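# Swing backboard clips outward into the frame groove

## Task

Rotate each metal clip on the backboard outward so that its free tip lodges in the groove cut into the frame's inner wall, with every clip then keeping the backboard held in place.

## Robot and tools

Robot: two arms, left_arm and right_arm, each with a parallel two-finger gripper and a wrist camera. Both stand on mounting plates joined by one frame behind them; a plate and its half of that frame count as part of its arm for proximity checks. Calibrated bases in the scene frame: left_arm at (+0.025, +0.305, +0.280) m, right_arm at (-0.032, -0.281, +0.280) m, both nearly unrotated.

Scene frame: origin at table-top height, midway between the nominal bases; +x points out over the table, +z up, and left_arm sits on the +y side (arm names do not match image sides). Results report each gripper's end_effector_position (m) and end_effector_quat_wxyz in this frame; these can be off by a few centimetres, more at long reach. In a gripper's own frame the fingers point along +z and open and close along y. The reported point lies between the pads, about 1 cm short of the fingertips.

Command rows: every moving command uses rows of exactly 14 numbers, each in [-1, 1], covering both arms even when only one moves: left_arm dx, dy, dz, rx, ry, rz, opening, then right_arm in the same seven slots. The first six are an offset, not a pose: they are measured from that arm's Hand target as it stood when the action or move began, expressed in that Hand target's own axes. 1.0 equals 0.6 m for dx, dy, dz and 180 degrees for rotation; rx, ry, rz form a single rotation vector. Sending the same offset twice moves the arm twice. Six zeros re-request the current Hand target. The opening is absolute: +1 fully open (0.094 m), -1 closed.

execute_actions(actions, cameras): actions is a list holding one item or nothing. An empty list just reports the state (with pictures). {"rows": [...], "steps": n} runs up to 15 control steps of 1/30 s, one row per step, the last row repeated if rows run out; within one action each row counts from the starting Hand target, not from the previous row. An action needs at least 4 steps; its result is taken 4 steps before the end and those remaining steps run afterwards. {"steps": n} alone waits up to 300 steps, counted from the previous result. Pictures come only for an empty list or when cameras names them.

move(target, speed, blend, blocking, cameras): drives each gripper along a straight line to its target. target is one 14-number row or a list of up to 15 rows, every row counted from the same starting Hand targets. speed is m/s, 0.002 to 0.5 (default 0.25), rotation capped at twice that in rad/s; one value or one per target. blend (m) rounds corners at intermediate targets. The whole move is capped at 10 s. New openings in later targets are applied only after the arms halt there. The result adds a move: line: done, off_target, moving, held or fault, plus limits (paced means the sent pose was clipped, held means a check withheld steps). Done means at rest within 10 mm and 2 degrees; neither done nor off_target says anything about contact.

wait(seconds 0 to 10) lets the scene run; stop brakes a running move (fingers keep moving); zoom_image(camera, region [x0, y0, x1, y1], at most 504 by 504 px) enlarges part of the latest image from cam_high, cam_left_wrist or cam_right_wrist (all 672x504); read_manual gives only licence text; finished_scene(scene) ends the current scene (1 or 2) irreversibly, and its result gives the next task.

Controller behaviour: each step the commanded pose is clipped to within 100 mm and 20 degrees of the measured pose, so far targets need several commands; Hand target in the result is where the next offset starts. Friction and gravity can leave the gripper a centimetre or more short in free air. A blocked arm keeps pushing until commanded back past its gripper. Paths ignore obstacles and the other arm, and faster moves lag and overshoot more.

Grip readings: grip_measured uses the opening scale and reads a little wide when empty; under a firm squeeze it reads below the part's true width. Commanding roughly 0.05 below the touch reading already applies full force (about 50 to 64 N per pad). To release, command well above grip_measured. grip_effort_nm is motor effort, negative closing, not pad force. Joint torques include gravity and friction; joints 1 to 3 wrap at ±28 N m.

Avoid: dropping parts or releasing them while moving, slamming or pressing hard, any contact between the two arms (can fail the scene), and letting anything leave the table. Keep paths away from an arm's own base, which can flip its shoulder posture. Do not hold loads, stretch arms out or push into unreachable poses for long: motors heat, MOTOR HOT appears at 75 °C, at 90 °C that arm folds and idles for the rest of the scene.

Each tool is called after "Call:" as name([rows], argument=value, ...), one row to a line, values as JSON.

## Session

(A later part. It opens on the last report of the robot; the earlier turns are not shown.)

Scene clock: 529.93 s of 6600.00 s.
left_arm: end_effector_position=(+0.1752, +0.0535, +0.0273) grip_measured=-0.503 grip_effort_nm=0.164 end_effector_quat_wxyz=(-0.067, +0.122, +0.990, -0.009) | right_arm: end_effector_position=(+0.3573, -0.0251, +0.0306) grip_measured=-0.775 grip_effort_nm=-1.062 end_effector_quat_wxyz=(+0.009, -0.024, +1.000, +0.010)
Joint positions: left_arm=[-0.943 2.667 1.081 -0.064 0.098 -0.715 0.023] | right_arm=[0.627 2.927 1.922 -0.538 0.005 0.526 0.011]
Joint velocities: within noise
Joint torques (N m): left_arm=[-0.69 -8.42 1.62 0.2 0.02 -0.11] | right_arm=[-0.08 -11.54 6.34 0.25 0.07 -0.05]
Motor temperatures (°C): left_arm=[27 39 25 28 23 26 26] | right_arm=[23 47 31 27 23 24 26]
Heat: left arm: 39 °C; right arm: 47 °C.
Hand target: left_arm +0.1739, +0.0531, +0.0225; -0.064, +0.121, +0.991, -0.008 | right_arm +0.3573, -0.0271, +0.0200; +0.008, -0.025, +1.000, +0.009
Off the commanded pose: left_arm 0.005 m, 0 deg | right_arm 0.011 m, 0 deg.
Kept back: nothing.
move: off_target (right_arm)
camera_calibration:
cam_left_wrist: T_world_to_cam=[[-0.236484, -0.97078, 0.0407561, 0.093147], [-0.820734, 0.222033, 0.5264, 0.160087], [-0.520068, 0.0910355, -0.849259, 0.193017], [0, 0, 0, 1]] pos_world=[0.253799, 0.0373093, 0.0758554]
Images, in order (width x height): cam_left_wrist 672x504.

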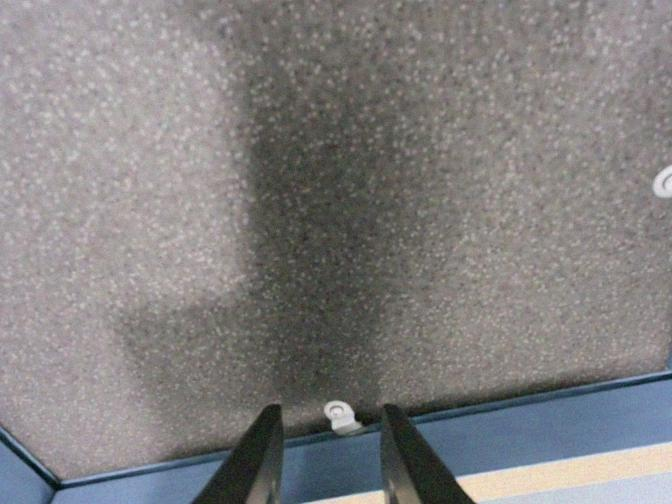

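Call:
move(target=[0.0,0.001,0.02,0,0,0,-0.5,0,0,0,0,0,0,-0.8], speed=0.05, cameras=["cam_left_wrist"])

Scene clock: 530.87 s of 6600.00 s.
left_arm: end_effector_position=(+0.1761, +0.0534, +0.0218) grip_measured=-0.503 grip_effort_nm=0.164 end_effector_quat_wxyz=(-0.064, +0.120, +0.991, -0.009) | right_arm: end_effector_position=(+0.3573, -0.0251, +0.0306) grip_measured=-0.775 grip_effort_nm=-1.062 end_effector_quat_wxyz=(+0.009, -0.024, +1.000, +0.010)
Joint positions: left_arm=[-0.943 2.687 1.09 -0.049 0.093 -0.719 0.023] | right_arm=[0.627 2.927 1.922 -0.538 0.005 0.526 0.011]
Joint velocities: within noise
Joint torques (N m): left_arm=[-0.87 -6.46 2.24 0.33 0.06 -0.1] | right_arm=[0.03 -11.49 6.32 0.22 0.05 -0.09]
Motor temperatures (°C): left_arm=[27 39 25 28 23 26 26] | right_arm=[23 47 31 27 23 24 26]
Heat: left arm: 39 °C; right arm: 47 °C.
Hand target: left_arm +0.1726, +0.0537, +0.0106; -0.064, +0.121, +0.991, -0.008 | right_arm +0.3573, -0.0271, +0.0200; +0.008, -0.025, +1.000, +0.009
Off the commanded pose: left_arm 0.012 m, 0 deg | right_arm 0.011 m, 0 deg.
Kept back: nothing.
move: off_target (left_arm, right_arm)
camera_calibration:
cam_left_wrist: T_world_to_cam=[[-0.233326, -0.9716, 0.0393929, 0.0930308], [-0.824608, 0.219172, 0.521522, 0.164752], [-0.515345, 0.0892013, -0.852328, 0.188154], [0, 0, 0, 1]] pos_world=[0.254527, 0.0374962, 0.0707817]
Images, in order (width x height): cam_left_wrist 672x504.

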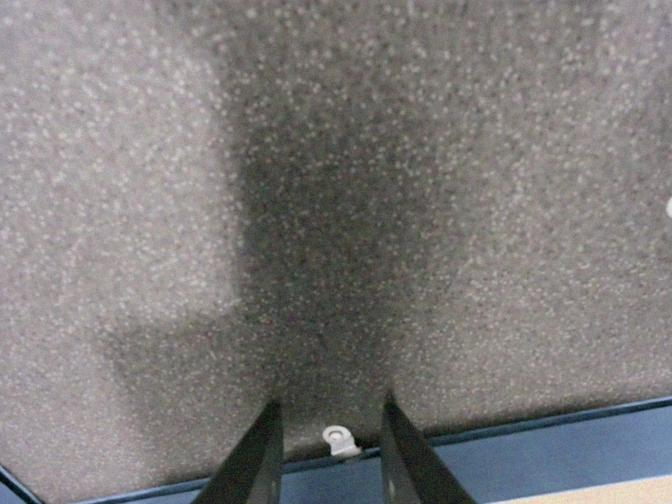

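Call:
move([
  [0,0.001,0.0,0,0,0,-0.8,0,0,0,0,0,0,-0.8],
  [0,0.001,0.0,0,0,0,-0.87,0,0,0,0,0,0,-0.8],
  [0,0.001,0.0,0,0,0,-0.92,0,0,0,0,0,0,-0.8],
], speed=0.04, cameras=["cam_left_wrist"])

Call:
zoom_image(camera="cam_left_wrist", region=[230, 350, 430, 500])

Call:
move([
  [0,0,0,0,0,0,-0.5,0,0,0,0,0,0,-0.8],
  [-0.006,0.002,-0.07,0,0,0,-0.5,0,0,0,0,0,0,-0.8],
], speed=0.06, cameras=["cam_left_wrist"])

Scene clock: 534.20 s of 6600.00 s.
left_arm: end_effector_position=(+0.1758, +0.0506, +0.0216) grip_measured=-0.917 grip_effort_nm=-0.139 end_effector_quat_wxyz=(-0.064, +0.121, +0.991, -0.014) | right_arm: end_effector_position=(+0.3573, -0.0251, +0.0306) grip_measured=-0.775 grip_effort_nm=-1.067 end_effector_quat_wxyz=(+0.009, -0.024, +1.000, +0.010)
Joint positions: left_arm=[-0.944 2.688 1.093 -0.044 0.101 -0.719 0.004] | right_arm=[0.627 2.927 1.922 -0.538 0.005 0.526 0.011]
Joint velocities: within noise
Joint torques (N m): left_arm=[-0.64 -6.65 1.85 0.3 -0.02 -0.09] | right_arm=[0.05 -11.4 6.41 0.27 0.02 -0.06]
Motor temperatures (°C): left_arm=[27 39 25 28 23 26 26] | right_arm=[23 47 31 27 23 24 26]
Heat: left arm: 39 °C; right arm: 47 °C.
Hand target: left_arm +0.1726, +0.0544, +0.0106; -0.064, +0.121, +0.991, -0.008 | right_arm +0.3573, -0.0271, +0.0200; +0.008, -0.025, +1.000, +0.009
Off the commanded pose: left_arm 0.012 m, 1 deg | right_arm 0.011 m, 0 deg.
Kept back: nothing.
move: off_target (left_arm, right_arm); target 2's new opening was sent with left_arm's hand 0.012 m and 0 deg from that target; target 3's new opening was sent with left_arm's hand 0.012 m and 0 deg from that target
camera_calibration:
cam_left_wrist: T_world_to_cam=[[-0.233328, -0.971134, 0.0495742, 0.0899771], [-0.823086, 0.22439, 0.521707, 0.164694], [-0.517771, 0.0809251, -0.851683, 0.188881], [0, 0, 0, 1]] pos_world=[0.254348, 0.035139, 0.0704845]
Images, in order (width x height): cam_left_wrist 672x504.

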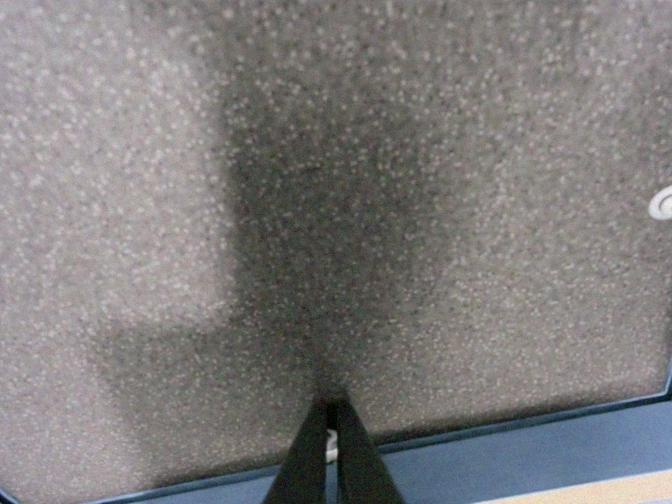

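Scaled by 2.520 from the camera's 672x504 image, which has a finer 960x720 frame.

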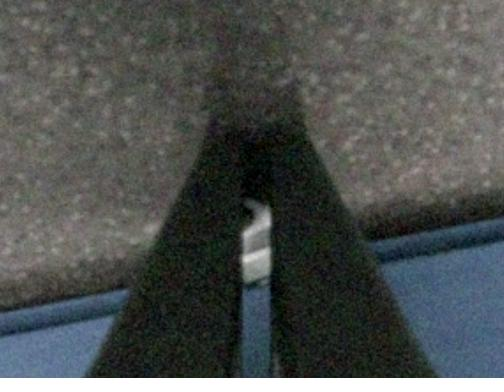

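Scene clock: 536.07 s of 6600.00 s.
left_arm: end_effector_position=(+0.1794, +0.0526, +0.0457) grip_measured=-0.503 grip_effort_nm=0.168 end_effector_quat_wxyz=(-0.067, +0.119, +0.991, -0.011) | right_arm: end_effector_position=(+0.3573, -0.0251, +0.0306) grip_measured=-0.775 grip_effort_nm=-1.062 end_effector_quat_wxyz=(+0.009, -0.024, +1.000, +0.010)
Joint positions: left_arm=[-0.932 2.599 1.06 -0.108 0.1 -0.71 0.023] | right_arm=[0.627 2.927 1.922 -0.538 0.005 0.526 0.011]
Joint velocities: within noise
Joint torques (N m): left_arm=[0.24 -12 0.79 -0.02 -0.03 0.03] | right_arm=[-0.02 -11.62 6.31 0.26 0.03 -0.05]
Motor temperatures (°C): left_arm=[27 39 25 28 23 26 26] | right_arm=[23 47 31 27 23 24 26]
Heat: left arm: 39 °C; right arm: 47 °C.
Hand target: left_arm +0.1818, +0.0547, +0.0518; -0.064, +0.121, +0.991, -0.008 | right_arm +0.3573, -0.0271, +0.0200; +0.008, -0.025, +1.000, +0.009
Off the commanded pose: left_arm 0.007 m, 1 deg | right_arm 0.011 m, 0 deg.
Kept back: nothing.
move: off_target (right_arm)
camera_calibration:
cam_left_wrist: T_world_to_cam=[[-0.230614, -0.972023, 0.0445807, 0.0913096], [-0.821439, 0.219038, 0.526555, 0.154348], [-0.521588, 0.0848107, -0.848971, 0.211521], [0, 0, 0, 1]] pos_world=[0.258172, 0.0370077, 0.0942315]
Images, in order (width x height): cam_left_wrist 672x504.

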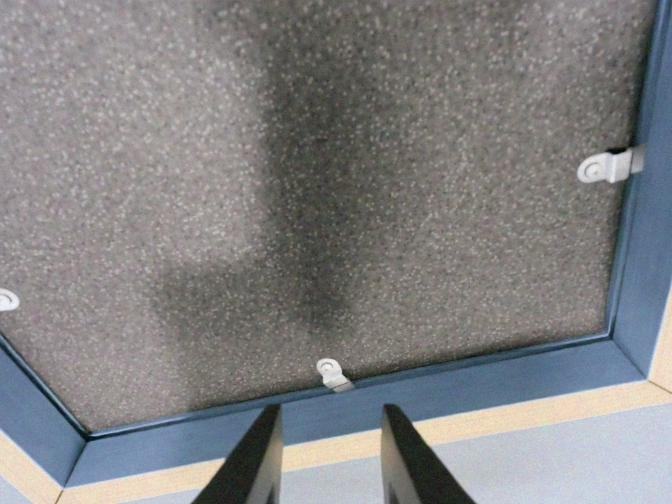

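Call:
zoom_image(camera="cam_left_wrist", region=[290, 340, 370, 400])

Scaled by 6.300 from the camera's 672x504 image, which has a finer 960x720 frame.

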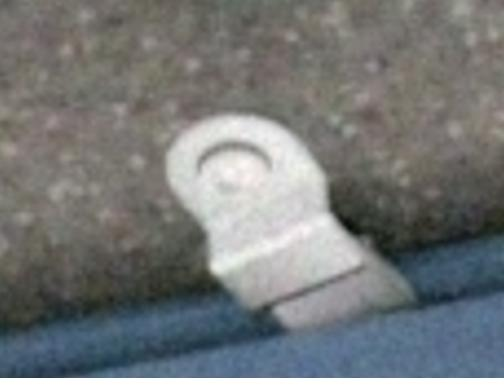

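Call:
move([
  [0,0,-0.15,0,0,0,-0.5,0,0,0,0,0,0,-0.8],
  [0,0.2,-0.2,0,0,0,-0.5,0,0,0,0,0,0,-0.8],
], blend=0.03, speed=0.2, cameras=["cam_high","cam_right_wrist"])

Call:
move([
  [0,0,0,0,0,0,-0.5,0,0,0,0,0,0,-0.5],
  [0,0,0,0,0,0,-0.5,0,0,-0.06,0,0,0,-0.5],
], speed=0.1, cameras=["cam_high","cam_right_wrist"])

Scene clock: 539.77 s of 6600.00 s.
left_arm: end_effector_position=(+0.1995, +0.0695, +0.1380) grip_measured=-0.503 grip_effort_nm=0.168 end_effector_quat_wxyz=(-0.065, +0.115, +0.991, -0.013) | right_arm: end_effector_position=(+0.3573, -0.0251, +0.0306) grip_measured=-0.775 grip_effort_nm=-1.072 end_effector_quat_wxyz=(+0.009, -0.024, +1.000, +0.010)
Joint positions: left_arm=[-0.851 2.253 0.962 -0.358 0.095 -0.637 0.023] | right_arm=[0.627 2.927 1.922 -0.538 0.005 0.526 0.011]
Joint velocities: within noise
Joint torques (N m): left_arm=[-0.29 -10.58 2.06 -0.03 -0.02 0.05] | right_arm=[-0.14 -11.49 6.23 0.23 0.05 -0.08]
Motor temperatures (°C): left_arm=[27 40 25 28 23 26 26] | right_arm=[23 47 31 27 23 24 26]
Heat: left arm: 40 °C; right arm: 47 °C.
Hand target: left_arm +0.1980, +0.0724, +0.1420; -0.065, +0.121, +0.991, -0.009 (not the last commanded pose) | right_arm +0.3573, -0.0271, +0.0200; +0.008, -0.025, +1.000, +0.009
Off the commanded pose: left_arm 0.109 m, 1 deg | right_arm 0.011 m, 0 deg.
Kept back: nothing.
move: held (left_arm; a check stopped the path), off_target (right_arm); path passed 0 of 2 targets; limits=held
pose unreachable (left arm): on one or more control steps of this call this arm could not follow its commanded pose, so it was not sent that pose on those steps. It may still have moved: this result reports where it is.
cause: moving toward the commanded pose would bring a part of the arm too close to another arm (this arm's wrist (the part past joint 4) and the right arm's wrist (the part past joint 4)).
camera_calibration:
cam_right_wrist: T_world_to_cam=[[0.0523332, -0.99834, -0.0240417, -0.0420241], [-0.904368, -0.0575901, 0.422851, 0.345732], [-0.423533, -0.000386601, -0.90588, 0.264519], [0, 0, 0, 1]] pos_world=[0.426901, -0.0219413, 0.0924195]
Images, in order (width x height): cam_high 672x504, cam_right_wrist 672x504.

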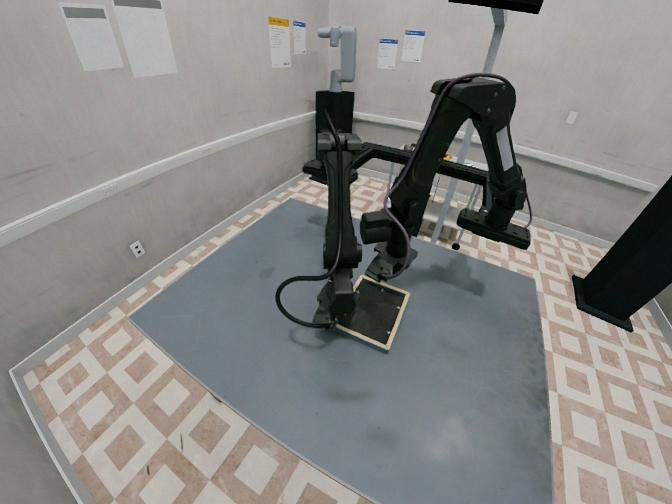

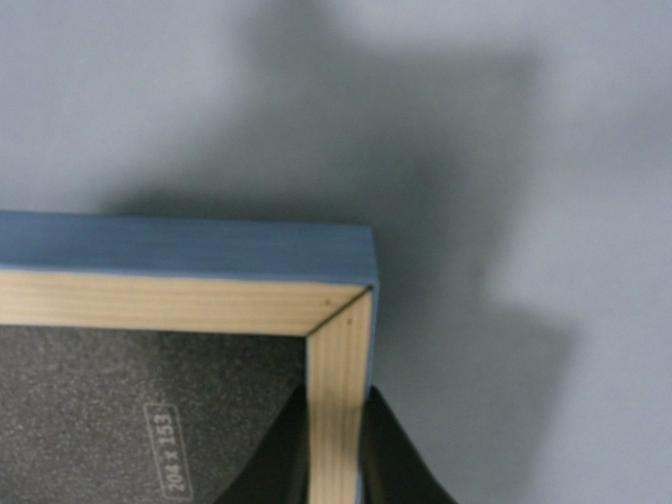

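Scene clock: 541.37 s of 6600.00 s.
left_arm: end_effector_position=(+0.1992, +0.0697, +0.1381) grip_measured=-0.503 grip_effort_nm=0.168 end_effector_quat_wxyz=(-0.065, +0.116, +0.991, -0.013) | right_arm: end_effector_position=(+0.3562, -0.0261, +0.0474) grip_measured=-0.502 grip_effort_nm=0.037 end_effector_quat_wxyz=(+0.008, -0.024, +1.000, +0.010)
Joint positions: left_arm=[-0.851 2.253 0.962 -0.359 0.095 -0.635 0.023] | right_arm=[0.627 2.872 1.88 -0.553 0.005 0.525 0.023]
Joint velocities: within noise
Joint torques (N m): left_arm=[-0.29 -10.61 2.09 -0.02 -0.02 0.04] | right_arm=[-0.03 -16.02 3.97 0 0.02 -0.04]
Motor temperatures (°C): left_arm=[27 40 25 27 23 26 26] | right_arm=[23 47 31 27 23 24 26]
Heat: left arm: 40 °C; right arm: 47 °C.
Hand target: left_arm +0.1980, +0.0724, +0.1420; -0.064, +0.121, +0.991, -0.009 | right_arm +0.3566, -0.0278, +0.0559; +0.008, -0.025, +1.000, +0.008
Off the commanded pose: left_arm 0.005 m, 1 deg | right_arm 0.009 m, 0 deg.
Kept back: nothing.
move: done
camera_calibration:
cam_right_wrist: T_world_to_cam=[[0.0530878, -0.998314, -0.0234586, -0.0428137], [-0.903923, -0.0580254, 0.423742, 0.337417], [-0.424389, -0.00129078, -0.905479, 0.279536], [0, 0, 0, 1]] pos_world=[0.425904, -0.022802, 0.109132]
Images, in order (width x height): cam_high 672x504, cam_right_wrist 672x504.

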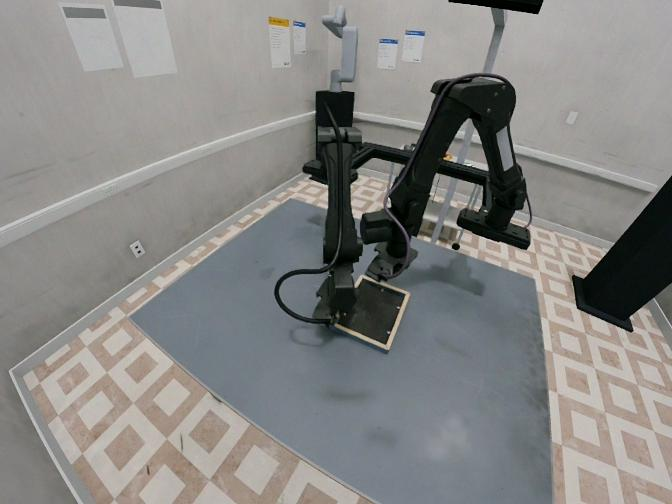

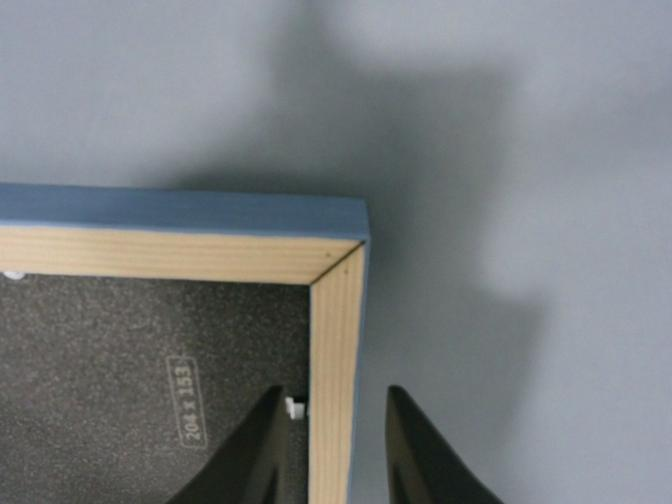

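Call:
move([
  [-0.03,0.12,-0.03,0,0,0,-0.5,0,0,0,0,0,0,-0.5],
  [-0.03,0.25,-0.15,0,0,0,-0.5,0,0,-0.08,0,0,0,-0.5],
], blend=0.03, speed=0.2, cameras=["cam_high","cam_right_wrist"])

Scene clock: 543.17 s of 6600.00 s.
left_arm: end_effector_position=(+0.2559, +0.2154, +0.2170) grip_measured=-0.503 grip_effort_nm=0.168 end_effector_quat_wxyz=(-0.075, +0.115, +0.991, -0.009) | right_arm: end_effector_position=(+0.3576, -0.0260, +0.0967) grip_measured=-0.502 grip_effort_nm=0.046 end_effector_quat_wxyz=(+0.010, -0.024, +1.000, +0.011)
Joint positions: left_arm=[-0.321 1.912 0.863 -0.658 0.039 -0.109 0.023] | right_arm=[0.627 2.731 1.814 -0.623 0.005 0.525 0.023]
Joint velocities: within noise
Joint torques (N m): left_arm=[-0.23 -8.83 4.82 -0.13 -0.04 0.05] | right_arm=[-0.14 -15.68 4.14 -0.03 0.04 -0.01]
Motor temperatures (°C): left_arm=[27 40 25 27 23 26 26] | right_arm=[23 48 31 27 23 24 26]
Heat: left arm: 40 °C; right arm: 48 °C.
Hand target: left_arm +0.2628, +0.2139, +0.2240; -0.065, +0.121, +0.991, -0.009 | right_arm +0.3558, -0.0286, +0.1039; +0.008, -0.025, +1.000, +0.008
Off the commanded pose: left_arm 0.010 m, 1 deg | right_arm 0.008 m, 0 deg.
Kept back: nothing.
move: done
camera_calibration:
cam_right_wrist: T_world_to_cam=[[0.0531199, -0.998256, -0.0257361, -0.0414201], [-0.905548, -0.0590177, 0.420119, 0.318681], [-0.420905, 0.000988567, -0.907104, 0.323782], [0, 0, 0, 1]] pos_world=[0.427063, -0.0228601, 0.158754]
Images, in order (width x height): cam_high 672x504, cam_right_wrist 672x504.

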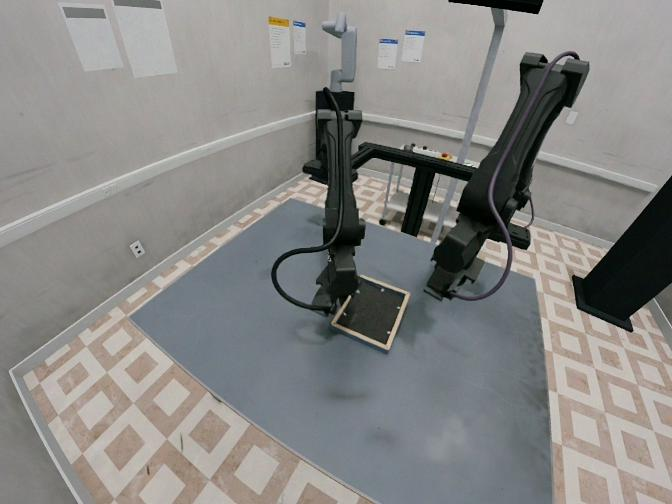

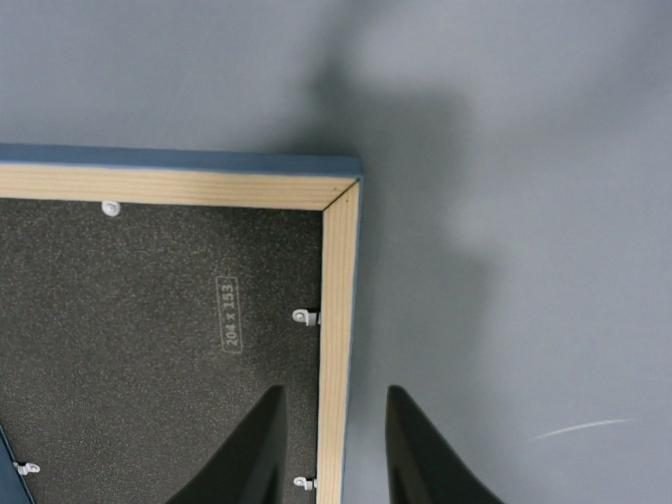

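Call:
move(target=[0,0,0,0,0,0,-0.4,0.158,0,0.045,0,0,0,-0.4], speed=0.15, cameras=["cam_right_wrist","cam_left_wrist"])

Scene clock: 544.73 s of 6600.00 s.
left_arm: end_effector_position=(+0.2555, +0.2155, +0.2171) grip_measured=-0.403 grip_effort_nm=0.164 end_effector_quat_wxyz=(-0.076, +0.115, +0.990, -0.009) | right_arm: end_effector_position=(+0.2557, -0.0375, +0.0670) grip_measured=-0.402 grip_effort_nm=0.051 end_effector_quat_wxyz=(-0.005, -0.028, +1.000, +0.001)
Joint positions: left_arm=[-0.321 1.912 0.863 -0.66 0.039 -0.107 0.028] | right_arm=[0.748 2.614 1.349 -0.313 0.005 0.64 0.028]
Joint velocities: within noise
Joint torques (N m): left_arm=[-0.21 -8.83 4.81 -0.12 -0.04 0.04] | right_arm=[0.16 -13.86 2.95 0.2 0.08 0.04]
Motor temperatures (°C): left_arm=[27 40 25 27 23 26 26] | right_arm=[23 49 31 27 23 24 26]
Heat: left arm: 40 °C; right arm: 49 °C.
Hand target: left_arm +0.2628, +0.2139, +0.2240; -0.065, +0.121, +0.991, -0.009 | right_arm +0.2617, -0.0330, +0.0754; +0.008, -0.025, +1.000, +0.008
Off the commanded pose: left_arm 0.010 m, 1 deg | right_arm 0.011 m, 2 deg.
Kept back: nothing.
move: off_target (right_arm)
camera_calibration:
cam_left_wrist: T_world_to_cam=[[-0.223345, -0.973815, 0.0424411, 0.258602], [-0.813355, 0.210185, 0.542472, 0.0873346], [-0.537188, 0.0866387, -0.839001, 0.384323], [0, 0, 0, 1]] pos_world=[0.335245, 0.200177, 0.264096]
cam_right_wrist: T_world_to_cam=[[0.0592184, -0.998225, -0.00632406, -0.0511199], [-0.891967, -0.0557571, 0.448649, 0.232896], [-0.448205, -0.0209274, -0.893686, 0.259253], [0, 0, 0, 1]] pos_world=[0.326961, -0.0326181, 0.126879]
Images, in order (width x height): cam_left_wrist 672x504, cam_right_wrist 672x504.

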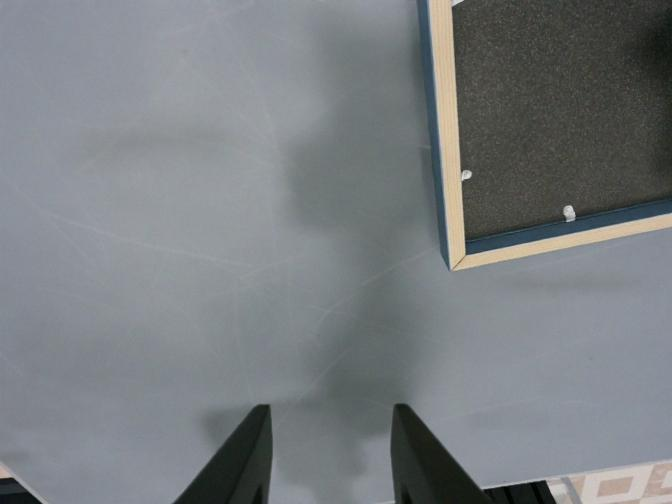

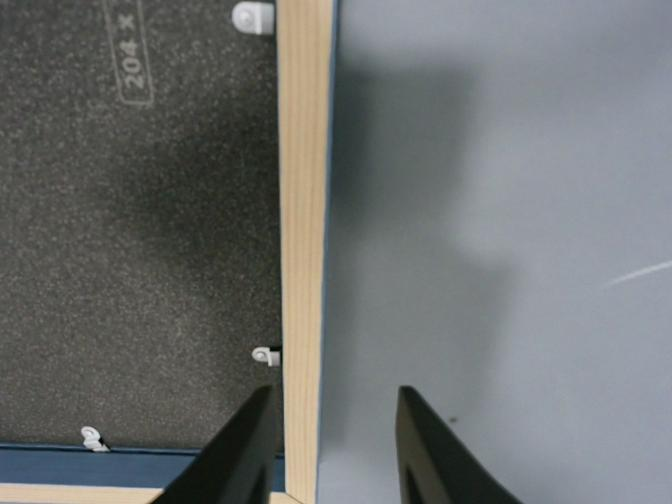

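Call:
zoom_image(camera="cam_right_wrist", region=[60, 410, 140, 470])

Call:
zoom_image(camera="cam_left_wrist", region=[540, 190, 600, 240])

Scaled by 6.300 from the camera's 672x504 image, which has a finer 960x720 frame.

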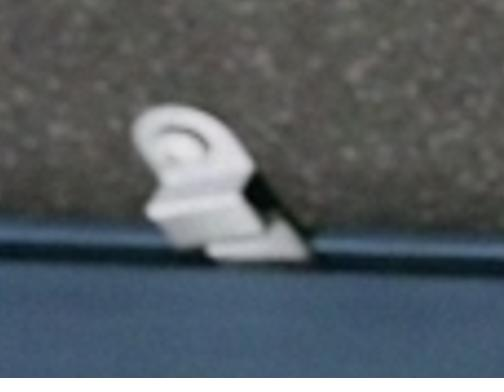

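Scaled by 8.400 from the camera's 672x504 image, which has a finer 960x720 frame.

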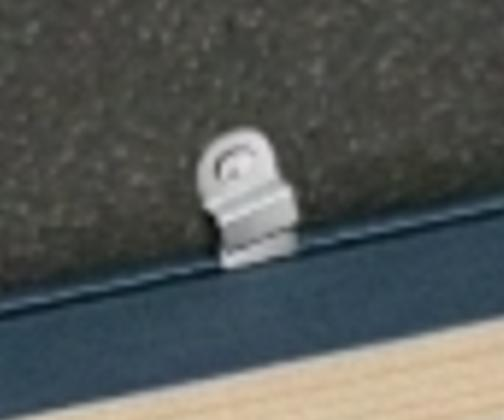

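Call:
move(target=[0,0,0,0,0,0,-0.4,-0.025,0.008,0.01,0,0,0,-0.4], speed=0.1, cameras=["cam_right_wrist"])

Scene clock: 546.03 s of 6600.00 s.
left_arm: end_effector_position=(+0.2554, +0.2155, +0.2171) grip_measured=-0.403 grip_effort_nm=0.168 end_effector_quat_wxyz=(-0.076, +0.115, +0.990, -0.009) | right_arm: end_effector_position=(+0.2791, -0.0208, +0.0766) grip_measured=-0.402 grip_effort_nm=0.046 end_effector_quat_wxyz=(+0.018, -0.026, +0.999, +0.019)
Joint positions: left_arm=[-0.321 1.912 0.863 -0.66 0.039 -0.107 0.028] | right_arm=[0.743 2.614 1.416 -0.321 0.005 0.637 0.028]
Joint velocities: within noise
Joint torques (N m): left_arm=[-0.23 -8.83 4.81 -0.12 -0.04 0.04] | right_arm=[-0.32 -10.65 5.03 0.07 0.06 -0.06]
Motor temperatures (°C): left_arm=[27 40 25 27 23 26 26] | right_arm=[23 49 31 27 23 24 26]
Heat: left arm: 40 °C; right arm: 49 °C.
Hand target: left_arm +0.2627, +0.2139, +0.2240; -0.065, +0.121, +0.991, -0.009 | right_arm +0.2765, -0.0273, +0.0697; +0.008, -0.025, +1.000, +0.008
Off the commanded pose: left_arm 0.010 m, 1 deg | right_arm 0.010 m, 2 deg.
Kept back: nothing.
move: done
camera_calibration:
cam_right_wrist: T_world_to_cam=[[0.0568126, -0.99755, -0.0408256, -0.0324411], [-0.911381, -0.0685137, 0.405821, 0.258847], [-0.407623, 0.0141519, -0.91304, 0.269512], [0, 0, 0, 1]] pos_world=[0.34761, -0.0184412, 0.139706]
Images, in order (width x height): cam_right_wrist 672x504.

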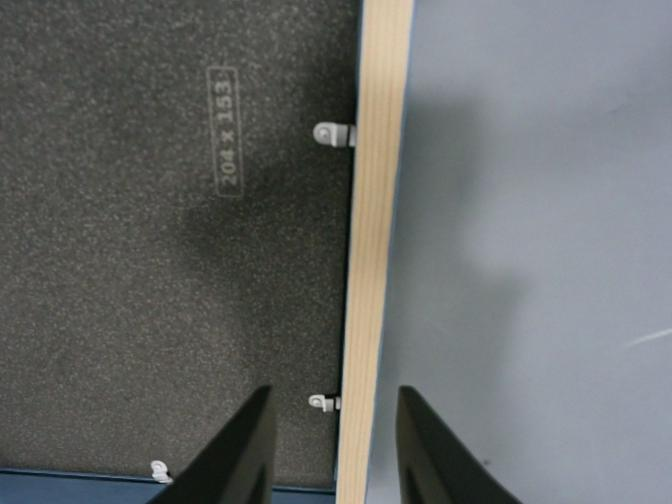

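Call:
move(target=[0,0,0,0,0,0,-0.4,0.0,0.0,0.045,0,0,0,-0.4], speed=0.1, cameras=["cam_right_wrist"])

Scene clock: 547.23 s of 6600.00 s.
left_arm: end_effector_position=(+0.2553, +0.2156, +0.2171) grip_measured=-0.403 grip_effort_nm=0.164 end_effector_quat_wxyz=(-0.076, +0.115, +0.990, -0.009) | right_arm: end_effector_position=(+0.2747, -0.0240, +0.0513) grip_measured=-0.401 grip_effort_nm=0.042 end_effector_quat_wxyz=(+0.007, -0.026, +1.000, +0.011)
Joint positions: left_arm=[-0.321 1.912 0.863 -0.66 0.039 -0.107 0.028] | right_arm=[0.743 2.696 1.454 -0.304 0.005 0.637 0.028]
Joint velocities: within noise
Joint torques (N m): left_arm=[-0.23 -8.81 4.81 -0.11 -0.05 0.03] | right_arm=[-0.36 -9.98 4.98 0.26 0.04 -0.06]
Motor temperatures (°C): left_arm=[27 40 25 27 23 26 26] | right_arm=[23 49 31 27 23 24 25]
Heat: left arm: 40 °C; right arm: 49 °C.
Hand target: left_arm +0.2627, +0.2139, +0.2240; -0.065, +0.121, +0.991, -0.009 | right_arm +0.2770, -0.0268, +0.0427; +0.008, -0.025, +1.000, +0.008
Off the commanded pose: left_arm 0.010 m, 1 deg | right_arm 0.009 m, 0 deg.
Kept back: nothing.
move: done
camera_calibration:
cam_right_wrist: T_world_to_cam=[[0.0568859, -0.998055, -0.0254841, -0.0372287], [-0.903025, -0.0623224, 0.425044, 0.261715], [-0.425806, -0.00116627, -0.904814, 0.2489], [0, 0, 0, 1]] pos_world=[0.344436, -0.0205553, 0.113019]
Images, in order (width x height): cam_right_wrist 672x504.

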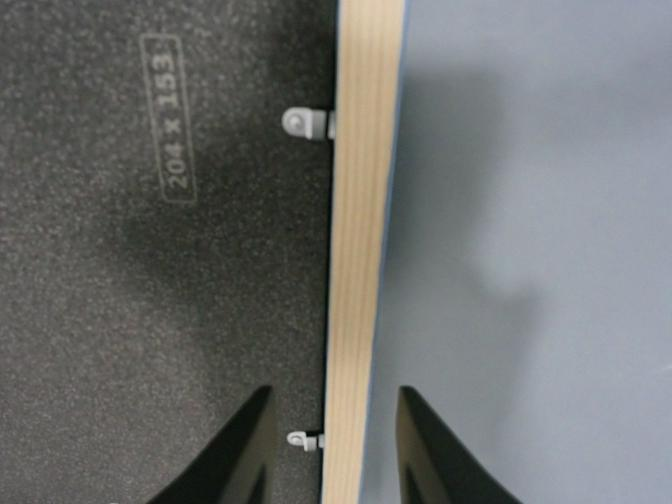

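Call:
move(target=[0,0,0,0,0,0,-0.4,0.0,-0.009,0.0,0,0,0,-0.4], speed=0.1, cameras=["cam_right_wrist"])

Scene clock: 548.57 s of 6600.00 s.
left_arm: end_effector_position=(+0.2553, +0.2156, +0.2171) grip_measured=-0.403 grip_effort_nm=0.168 end_effector_quat_wxyz=(-0.076, +0.116, +0.990, -0.009) | right_arm: end_effector_position=(+0.2798, -0.0261, +0.0514) grip_measured=-0.401 grip_effort_nm=0.042 end_effector_quat_wxyz=(+0.012, -0.025, +1.000, +0.014)
Joint positions: left_arm=[-0.321 1.912 0.863 -0.66 0.039 -0.107 0.028] | right_arm=[0.731 2.696 1.454 -0.293 0.005 0.627 0.028]
Joint velocities: within noise
Joint torques (N m): left_arm=[-0.21 -8.84 4.81 -0.11 -0.04 0.04] | right_arm=[-0.27 -10.52 3.69 0.33 0.04 -0.05]
Motor temperatures (°C): left_arm=[27 39 25 27 23 26 26] | right_arm=[23 49 31 27 23 24 25]
Heat: left arm: 39 °C; right arm: 49 °C.
Hand target: left_arm +0.2628, +0.2139, +0.2240; -0.065, +0.121, +0.991, -0.009 | right_arm +0.2774, -0.0322, +0.0427; +0.008, -0.025, +1.000, +0.008
Off the commanded pose: left_arm 0.010 m, 1 deg | right_arm 0.011 m, 1 deg.
Kept back: nothing.
move: off_target (right_arm)
camera_calibration:
cam_right_wrist: T_world_to_cam=[[0.0546906, -0.998008, -0.0314578, -0.0387204], [-0.906717, -0.062833, 0.417033, 0.267664], [-0.418179, 0.00571552, -0.908347, 0.249331], [0, 0, 0, 1]] pos_world=[0.349078, -0.0232501, 0.113636]
Images, in order (width x height): cam_right_wrist 672x504.

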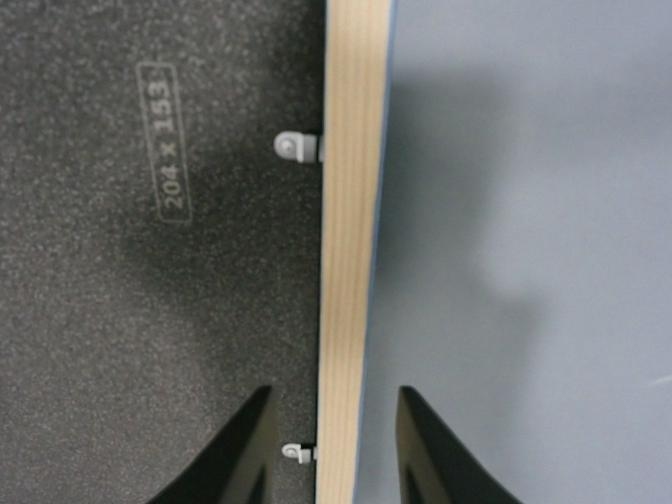

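Call:
move(target=[0,0,0,0,0,0,-0.4,0.004,-0.006,0.02,0,0,0,-0.4], speed=0.1, cameras=["cam_right_wrist"])

Scene clock: 549.57 s of 6600.00 s.
left_arm: end_effector_position=(+0.2552, +0.2156, +0.2171) grip_measured=-0.403 grip_effort_nm=0.168 end_effector_quat_wxyz=(-0.077, +0.116, +0.990, -0.009) | right_arm: end_effector_position=(+0.2804, -0.0273, +0.0427) grip_measured=-0.401 grip_effort_nm=0.042 end_effector_quat_wxyz=(+0.015, -0.026, +0.999, +0.017)
Joint positions: left_arm=[-0.321 1.912 0.863 -0.661 0.039 -0.107 0.028] | right_arm=[0.727 2.719 1.454 -0.262 0.005 0.623 0.028]
Joint velocities: within noise
Joint torques (N m): left_arm=[-0.21 -8.83 4.79 -0.11 -0.05 0.03] | right_arm=[-0.35 -9.8 3.33 0.28 0.04 -0.14]
Motor temperatures (°C): left_arm=[27 39 25 27 23 26 26] | right_arm=[23 48 31 27 23 24 25]
Heat: left arm: 39 °C; right arm: 48 °C.
Hand target: left_arm +0.2627, +0.2139, +0.2240; -0.065, +0.121, +0.991, -0.009 | right_arm +0.2753, -0.0357, +0.0305; +0.008, -0.025, +1.000, +0.008
Off the commanded pose: left_arm 0.010 m, 2 deg | right_arm 0.016 m, 1 deg.
Kept back: nothing.
move: off_target (right_arm)
camera_calibration:
cam_right_wrist: T_world_to_cam=[[0.0559391, -0.997778, -0.0361787, -0.0403421], [-0.909405, -0.0658748, 0.410662, 0.272624], [-0.412133, 0.00992905, -0.91107, 0.240276], [0, 0, 0, 1]] pos_world=[0.349208, -0.0246791, 0.105492]
Images, in order (width x height): cam_right_wrist 672x504.

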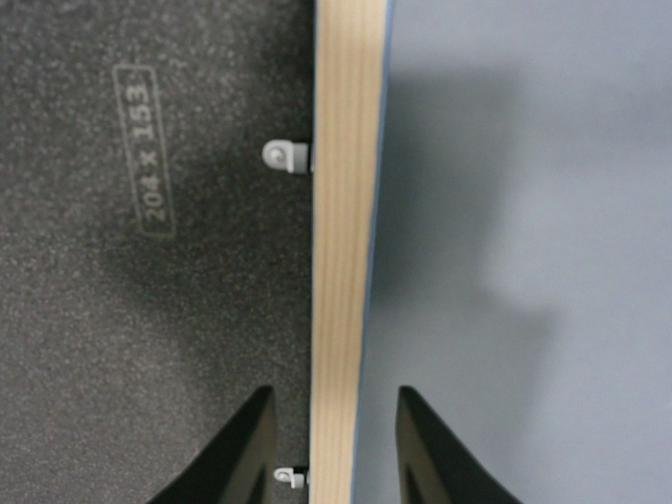

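Call:
move([
  [0,0,0,0,0,0,-0.4,-0.003,0.005,0.022,0,0,0,-0.4],
], speed=0.06, cameras=["cam_right_wrist"])

Scene clock: 550.63 s of 6600.00 s.
left_arm: end_effector_position=(+0.2552, +0.2156, +0.2171) grip_measured=-0.403 grip_effort_nm=0.164 end_effector_quat_wxyz=(-0.077, +0.116, +0.990, -0.009) | right_arm: end_effector_position=(+0.2771, -0.0296, +0.0271) grip_measured=-0.401 grip_effort_nm=0.042 end_effector_quat_wxyz=(+0.009, -0.026, +1.000, +0.012)
Joint positions: left_arm=[-0.321 1.912 0.863 -0.661 0.039 -0.107 0.028] | right_arm=[0.727 2.77 1.481 -0.253 0.005 0.622 0.028]
Joint velocities: within noise
Joint torques (N m): left_arm=[-0.23 -8.83 4.81 -0.11 -0.04 0.03] | right_arm=[-0.23 -9.76 4.68 0.26 0.09 -0.04]
Motor temperatures (°C): left_arm=[27 39 25 27 23 26 26] | right_arm=[23 48 30 27 23 24 25]
Heat: left arm: 39 °C; right arm: 48 °C.
Hand target: left_arm +0.2627, +0.2139, +0.2240; -0.065, +0.121, +0.991, -0.009 | right_arm +0.2771, -0.0324, +0.0174; +0.008, -0.025, +1.000, +0.008
Off the commanded pose: left_arm 0.010 m, 1 deg | right_arm 0.010 m, 0 deg.
Kept back: nothing.
move: done
camera_calibration:
cam_right_wrist: T_world_to_cam=[[0.0561478, -0.998054, -0.0271128, -0.0433644], [-0.904282, -0.0623461, 0.422359, 0.274285], [-0.423227, 0.000803104, -0.906023, 0.227388], [0, 0, 0, 1]] pos_world=[0.346702, -0.0263621, 0.0889963]
Images, in order (width x height): cam_right_wrist 672x504.

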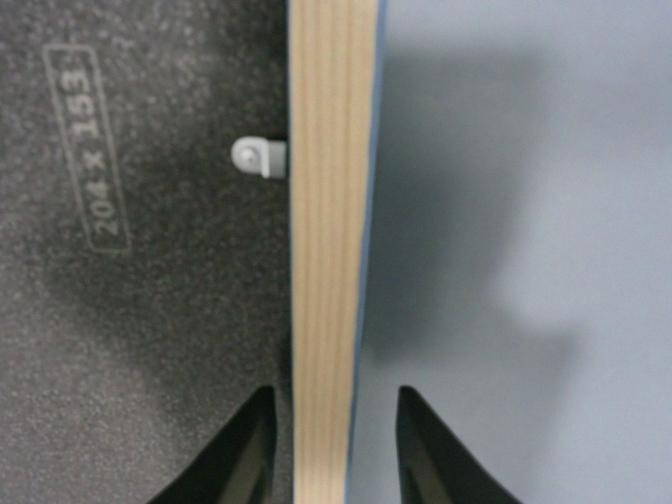

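Call:
move([
  [0,0,0,0,0,0,-0.4,0,0.008,-0.003,0,0,0,-0.4],
], speed=0.06, cameras=["cam_right_wrist"])

Scene clock: 554.23 s of 6600.00 s.
left_arm: end_effector_position=(+0.2551, +0.2156, +0.2172) grip_measured=-0.403 grip_effort_nm=0.168 end_effector_quat_wxyz=(-0.077, +0.116, +0.990, -0.009) | right_arm: end_effector_position=(+0.2817, -0.0260, +0.0288) grip_measured=-0.401 grip_effort_nm=0.046 end_effector_quat_wxyz=(+0.014, -0.025, +0.999, +0.016)
Joint positions: left_arm=[-0.321 1.912 0.863 -0.661 0.039 -0.107 0.028] | right_arm=[0.727 2.77 1.493 -0.253 0.005 0.624 0.028]
Joint velocities: within noise
Joint torques (N m): left_arm=[-0.23 -8.84 4.82 -0.11 -0.05 0.03] | right_arm=[0.47 -10.02 4.86 0.14 0.06 0.03]
Motor temperatures (°C): left_arm=[27 39 25 27 23 26 26] | right_arm=[23 48 30 27 23 24 25]
Heat: left arm: 39 °C; right arm: 48 °C.
Hand target: left_arm +0.2627, +0.2139, +0.2240; -0.065, +0.121, +0.991, -0.009 | right_arm +0.2769, -0.0276, +0.0193; +0.008, -0.025, +1.000, +0.008
Off the commanded pose: left_arm 0.010 m, 2 deg | right_arm 0.011 m, 1 deg.
Kept back: nothing.
move: off_target (right_arm)
camera_calibration:
cam_right_wrist: T_world_to_cam=[[0.0543738, -0.997926, -0.0344554, -0.0392229], [-0.908498, -0.0637606, 0.412996, 0.279373], [-0.414336, 0.00884651, -0.910081, 0.2287], [0, 0, 0, 1]] pos_world=[0.350701, -0.0233518, 0.0914039]
Images, in order (width x height): cam_right_wrist 672x504.

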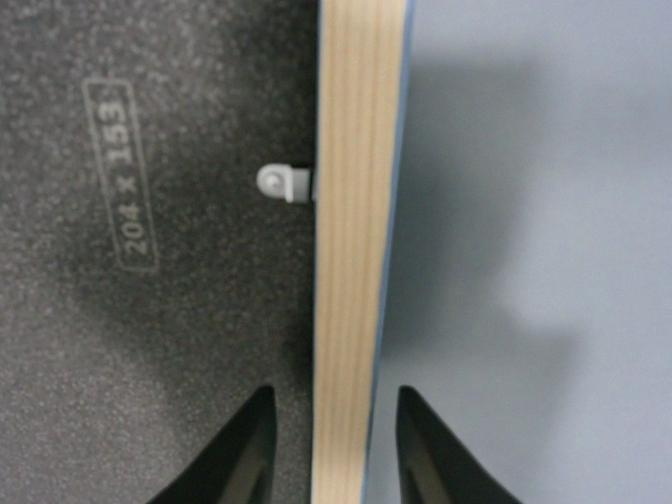

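Call:
move([
  [0,0,0,0,0,0,-0.4,0,0,0.002,0,0,0,-0.7],
  [0,0,0,0,0,0,-0.4,0,0,0.002,0,0,0,-0.8],
], speed=0.05, cameras=["cam_right_wrist"])

Scene clock: 556.37 s of 6600.00 s.
left_arm: end_effector_position=(+0.2551, +0.2156, +0.2172) grip_measured=-0.403 grip_effort_nm=0.164 end_effector_quat_wxyz=(-0.077, +0.116, +0.990, -0.009) | right_arm: end_effector_position=(+0.2818, -0.0264, +0.0288) grip_measured=-0.773 grip_effort_nm=-1.057 end_effector_quat_wxyz=(+0.014, -0.022, +1.000, +0.015)
Joint positions: left_arm=[-0.321 1.912 0.863 -0.661 0.039 -0.107 0.028] | right_arm=[0.727 2.77 1.493 -0.254 0.008 0.631 0.011]
Joint velocities: within noise
Joint torques (N m): left_arm=[-0.23 -8.84 4.79 -0.11 -0.04 0.04] | right_arm=[0.77 -9.76 5.11 0.16 0.06 0.02]
Motor temperatures (°C): left_arm=[27 39 25 27 23 26 26] | right_arm=[23 47 30 27 23 24 25]
Heat: left arm: 39 °C; right arm: 47 °C.
Hand target: left_arm +0.2627, +0.2139, +0.2240; -0.065, +0.121, +0.991, -0.009 | right_arm +0.2769, -0.0276, +0.0181; +0.008, -0.025, +1.000, +0.008
Off the commanded pose: left_arm 0.010 m, 2 deg | right_arm 0.012 m, 1 deg.
Kept back: nothing.
move: off_target (right_arm); target 2's new opening was sent with right_arm's hand 0.012 m and 1 deg from that target
camera_calibration:
cam_right_wrist: T_world_to_cam=[[0.0478446, -0.998331, -0.0323412, -0.0378967], [-0.909154, -0.0569355, 0.41255, 0.279824], [-0.413703, 0.00966483, -0.910361, 0.228589], [0, 0, 0, 1]] pos_world=[0.350784, -0.0241108, 0.0914316]
Images, in order (width x height): cam_right_wrist 672x504.

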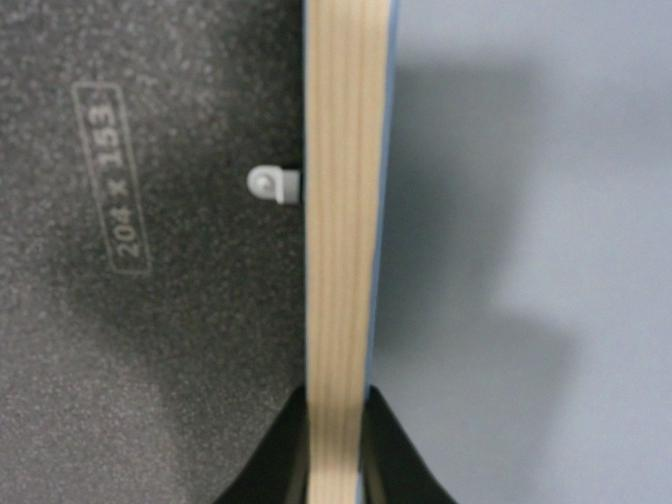

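Call:
move(target=[-0.01,0.0,0.0,0,-0.042,0,-0.4,0,0,0,0,0,0,-0.8], speed=0.2, cameras=[])

Call:
move(target=[0,0,0,0,0,0.422,-0.4,0,0,0,0,0,0,-0.8], speed=0.4, cameras=["cam_high"])

Scene clock: 558.13 s of 6600.00 s.
left_arm: end_effector_position=(+0.2661, +0.2140, +0.2200) grip_measured=-0.403 grip_effort_nm=0.164 end_effector_quat_wxyz=(-0.013, +0.117, +0.993, -0.018) | right_arm: end_effector_position=(+0.2818, -0.0264, +0.0288) grip_measured=-0.774 grip_effort_nm=-1.062 end_effector_quat_wxyz=(+0.014, -0.022, +1.000, +0.015)
Joint positions: left_arm=[-0.321 1.833 0.778 -0.528 0.028 -0.107 0.028] | right_arm=[0.727 2.77 1.493 -0.254 0.008 0.631 0.011]
Joint velocities: within noise
Joint torques (N m): left_arm=[-0.73 -8.73 2.92 0.3 -0.06 -0.06] | right_arm=[0.57 -9.57 5.08 0.17 0.08 0.01]
Motor temperatures (°C): left_arm=[27 39 25 27 23 26 26] | right_arm=[23 47 30 27 23 24 25]
Heat: left arm: 39 °C; right arm: 47 °C.
Hand target: left_arm +0.2686, +0.2124, +0.2233; +0.001, +0.120, +0.993, -0.017 | right_arm +0.2769, -0.0276, +0.0181; +0.008, -0.025, +1.000, +0.008
Off the commanded pose: left_arm 0.004 m, 2 deg | right_arm 0.012 m, 1 deg.
Kept back: nothing.
move: off_target (right_arm)
No camera images: "cameras" was empty.

Scene clock: 560.47 s of 6600.00 s.
left_arm: end_effector_position=(+0.2674, +0.2140, +0.2199) grip_measured=-0.403 grip_effort_nm=0.168 end_effector_quat_wxyz=(+0.000, +0.701, +0.713, -0.015) | right_arm: end_effector_position=(+0.2818, -0.0264, +0.0288) grip_measured=-0.774 grip_effort_nm=-1.067 end_effector_quat_wxyz=(+0.014, -0.022, +1.000, +0.015)
Joint positions: left_arm=[-0.328 1.833 0.778 -0.523 0.016 1.206 0.028] | right_arm=[0.727 2.77 1.493 -0.254 0.008 0.631 0.011]
Joint velocities: within noise
Joint torques (N m): left_arm=[-0.25 -8.75 2.89 0.27 0.06 0.02] | right_arm=[0.54 -9.73 4.94 0.17 0.03 -0.04]
Motor temperatures (°C): left_arm=[27 38 25 27 23 26 26] | right_arm=[23 47 30 27 23 24 25]
Heat: left arm: 38 °C; right arm: 47 °C.
Hand target: left_arm +0.2686, +0.2124, +0.2233; +0.011, +0.706, +0.708, -0.013 | right_arm +0.2769, -0.0276, +0.0181; +0.008, -0.025, +1.000, +0.008
Off the commanded pose: left_arm 0.004 m, 1 deg | right_arm 0.012 m, 1 deg.
Kept back: nothing.
move: off_target (right_arm)
Images, in order (width x height): cam_high 672x504.

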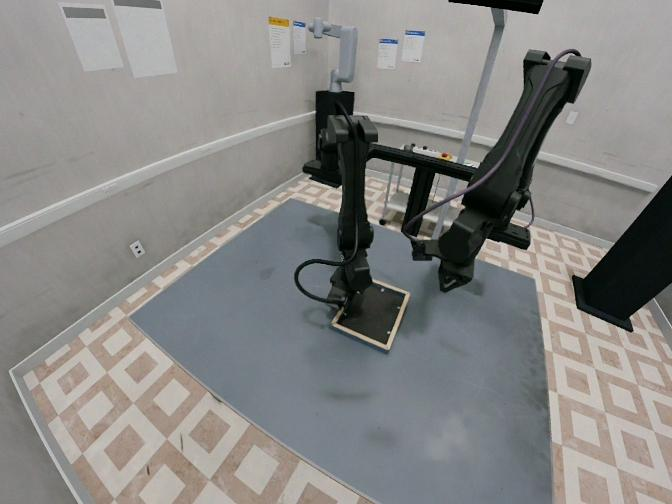

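Call:
move([
  [-0.02,-0.18,0,0,0,0,-0.4,0,0,0,0,0,0,-0.8],
  [-0.24,-0.18,0.1,0,0,0,-0.4,0,0,0,0,0,0,-0.8],
  [-0.265,-0.178,0.22,0,0,0,-0.4,0,0,0,0,0,0,-0.8],
], speed=0.15, blend=0.03, cameras=["cam_high","cam_left_wrist"])

Scene clock: 562.93 s of 6600.00 s.
left_arm: end_effector_position=(+0.1547, +0.0738, +0.1483) grip_measured=-0.403 grip_effort_nm=0.168 end_effector_quat_wxyz=(-0.009, +0.712, +0.702, -0.011) | right_arm: end_effector_position=(+0.2818, -0.0264, +0.0288) grip_measured=-0.774 grip_effort_nm=-1.067 end_effector_quat_wxyz=(+0.014, -0.022, +1.000, +0.015)
Joint positions: left_arm=[-1.026 2.125 0.764 -0.225 0.013 0.539 0.028] | right_arm=[0.727 2.77 1.493 -0.254 0.008 0.631 0.011]
Joint velocities: within noise
Joint torques (N m): left_arm=[-0.13 -8.81 2.43 0.18 0.01 -0.03] | right_arm=[0.54 -9.77 5.11 0.19 0.06 -0.01]
Motor temperatures (°C): left_arm=[27 38 25 27 23 26 26] | right_arm=[23 46 30 27 23 24 26]
Heat: left arm: 38 °C; right arm: 46 °C.
Hand target: left_arm +0.1557, +0.0721, +0.1512; -0.005, +0.712, +0.702, -0.012 (not the last commanded pose) | right_arm +0.2769, -0.0276, +0.0181; +0.008, -0.025, +1.000, +0.008
Off the commanded pose: left_arm 0.058 m, 3 deg | right_arm 0.012 m, 1 deg.
Kept back: nothing.
move: held (left_arm; a check stopped the path), off_target (right_arm); path passed 2 of 3 targets; limits=held
pose unreachable (left arm): on one or more control steps of this call this arm could not follow its commanded pose, so it was not sent that pose on those steps. It may still have moved: this result reports where it is.
cause: moving toward the commanded pose would bring a part of the arm too close to another arm (this arm's wrist (the part past joint 4) and the right arm's forearm (the part past joint 3), at the place that arm is still heading or pushing toward).
camera_calibration:
cam_left_wrist: T_world_to_cam=[[-0.999313, 0.0112314, 0.0353098, 0.149395], [0.0247005, 0.912251, 0.408885, -0.0892329], [-0.0276191, 0.409477, -0.911902, 0.192865], [0, 0, 0, 1]] pos_world=[0.156823, 0.000751053, 0.207085]
Images, in order (width x height): cam_high 672x504, cam_left_wrist 672x504.

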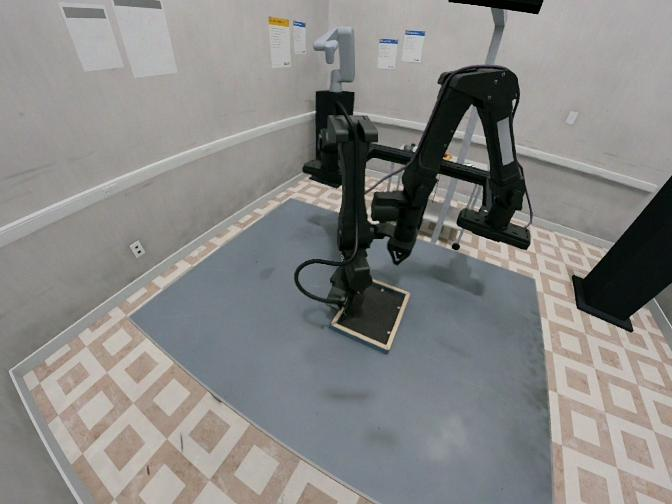

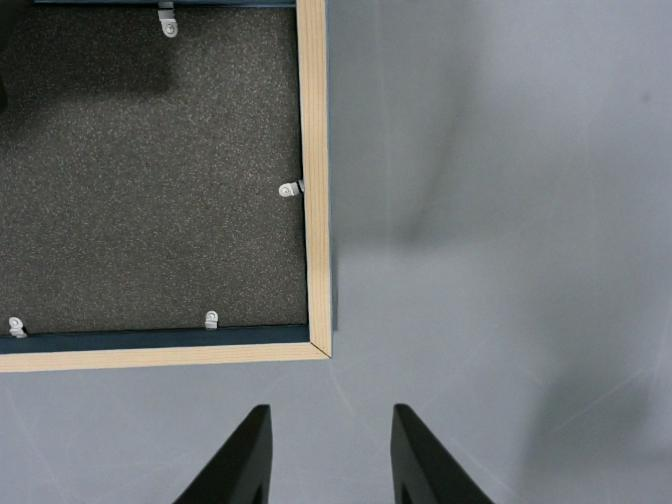

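Call:
zoom_image(camera="cam_left_wrist", region=[260, 165, 320, 210])

Call:
zoom_image(camera="cam_left_wrist", region=[0, 300, 60, 345])

Call:
zoom_image(camera="cam_left_wrist", region=[180, 300, 240, 345])

Call:
zoom_image(camera="cam_left_wrist", region=[140, 0, 200, 45])

Scaled by 8.400 from the camera's 672x504 image, which has a finer 960x720 frame.

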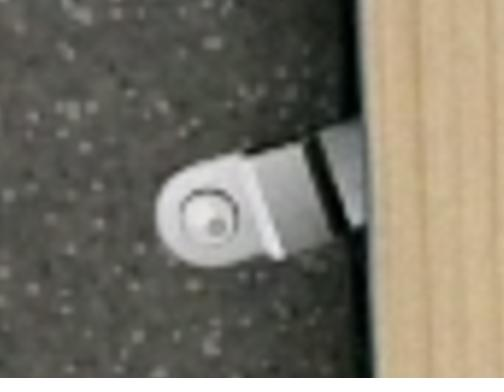

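Scaled by 8.400 from the camera's 672x504 image, which has a finer 960x720 frame.

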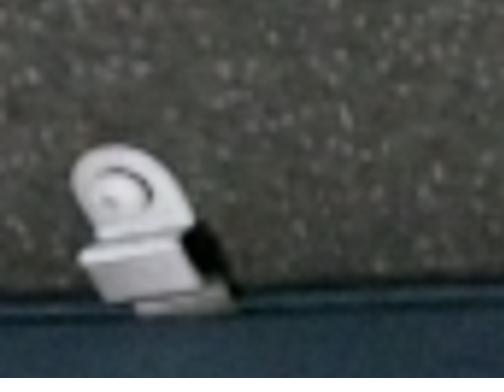

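Scaled by 8.400 from the camera's 672x504 image, which has a finer 960x720 frame.

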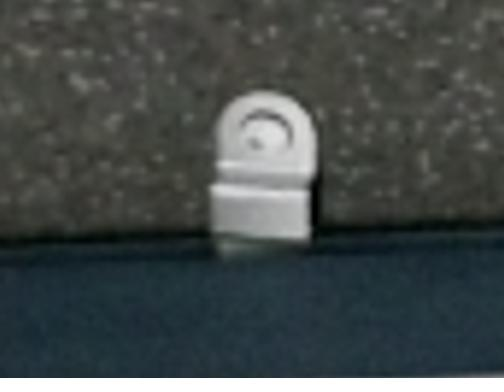

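Scaled by 8.400 from the camera's 672x504 image, which has a finer 960x720 frame.

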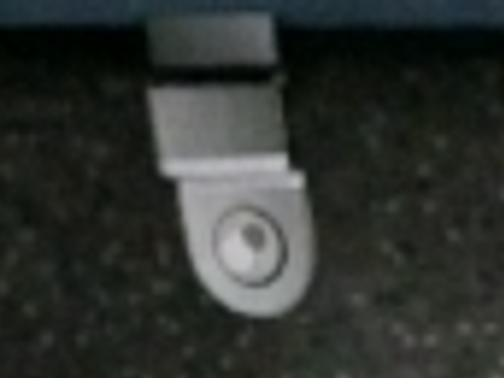

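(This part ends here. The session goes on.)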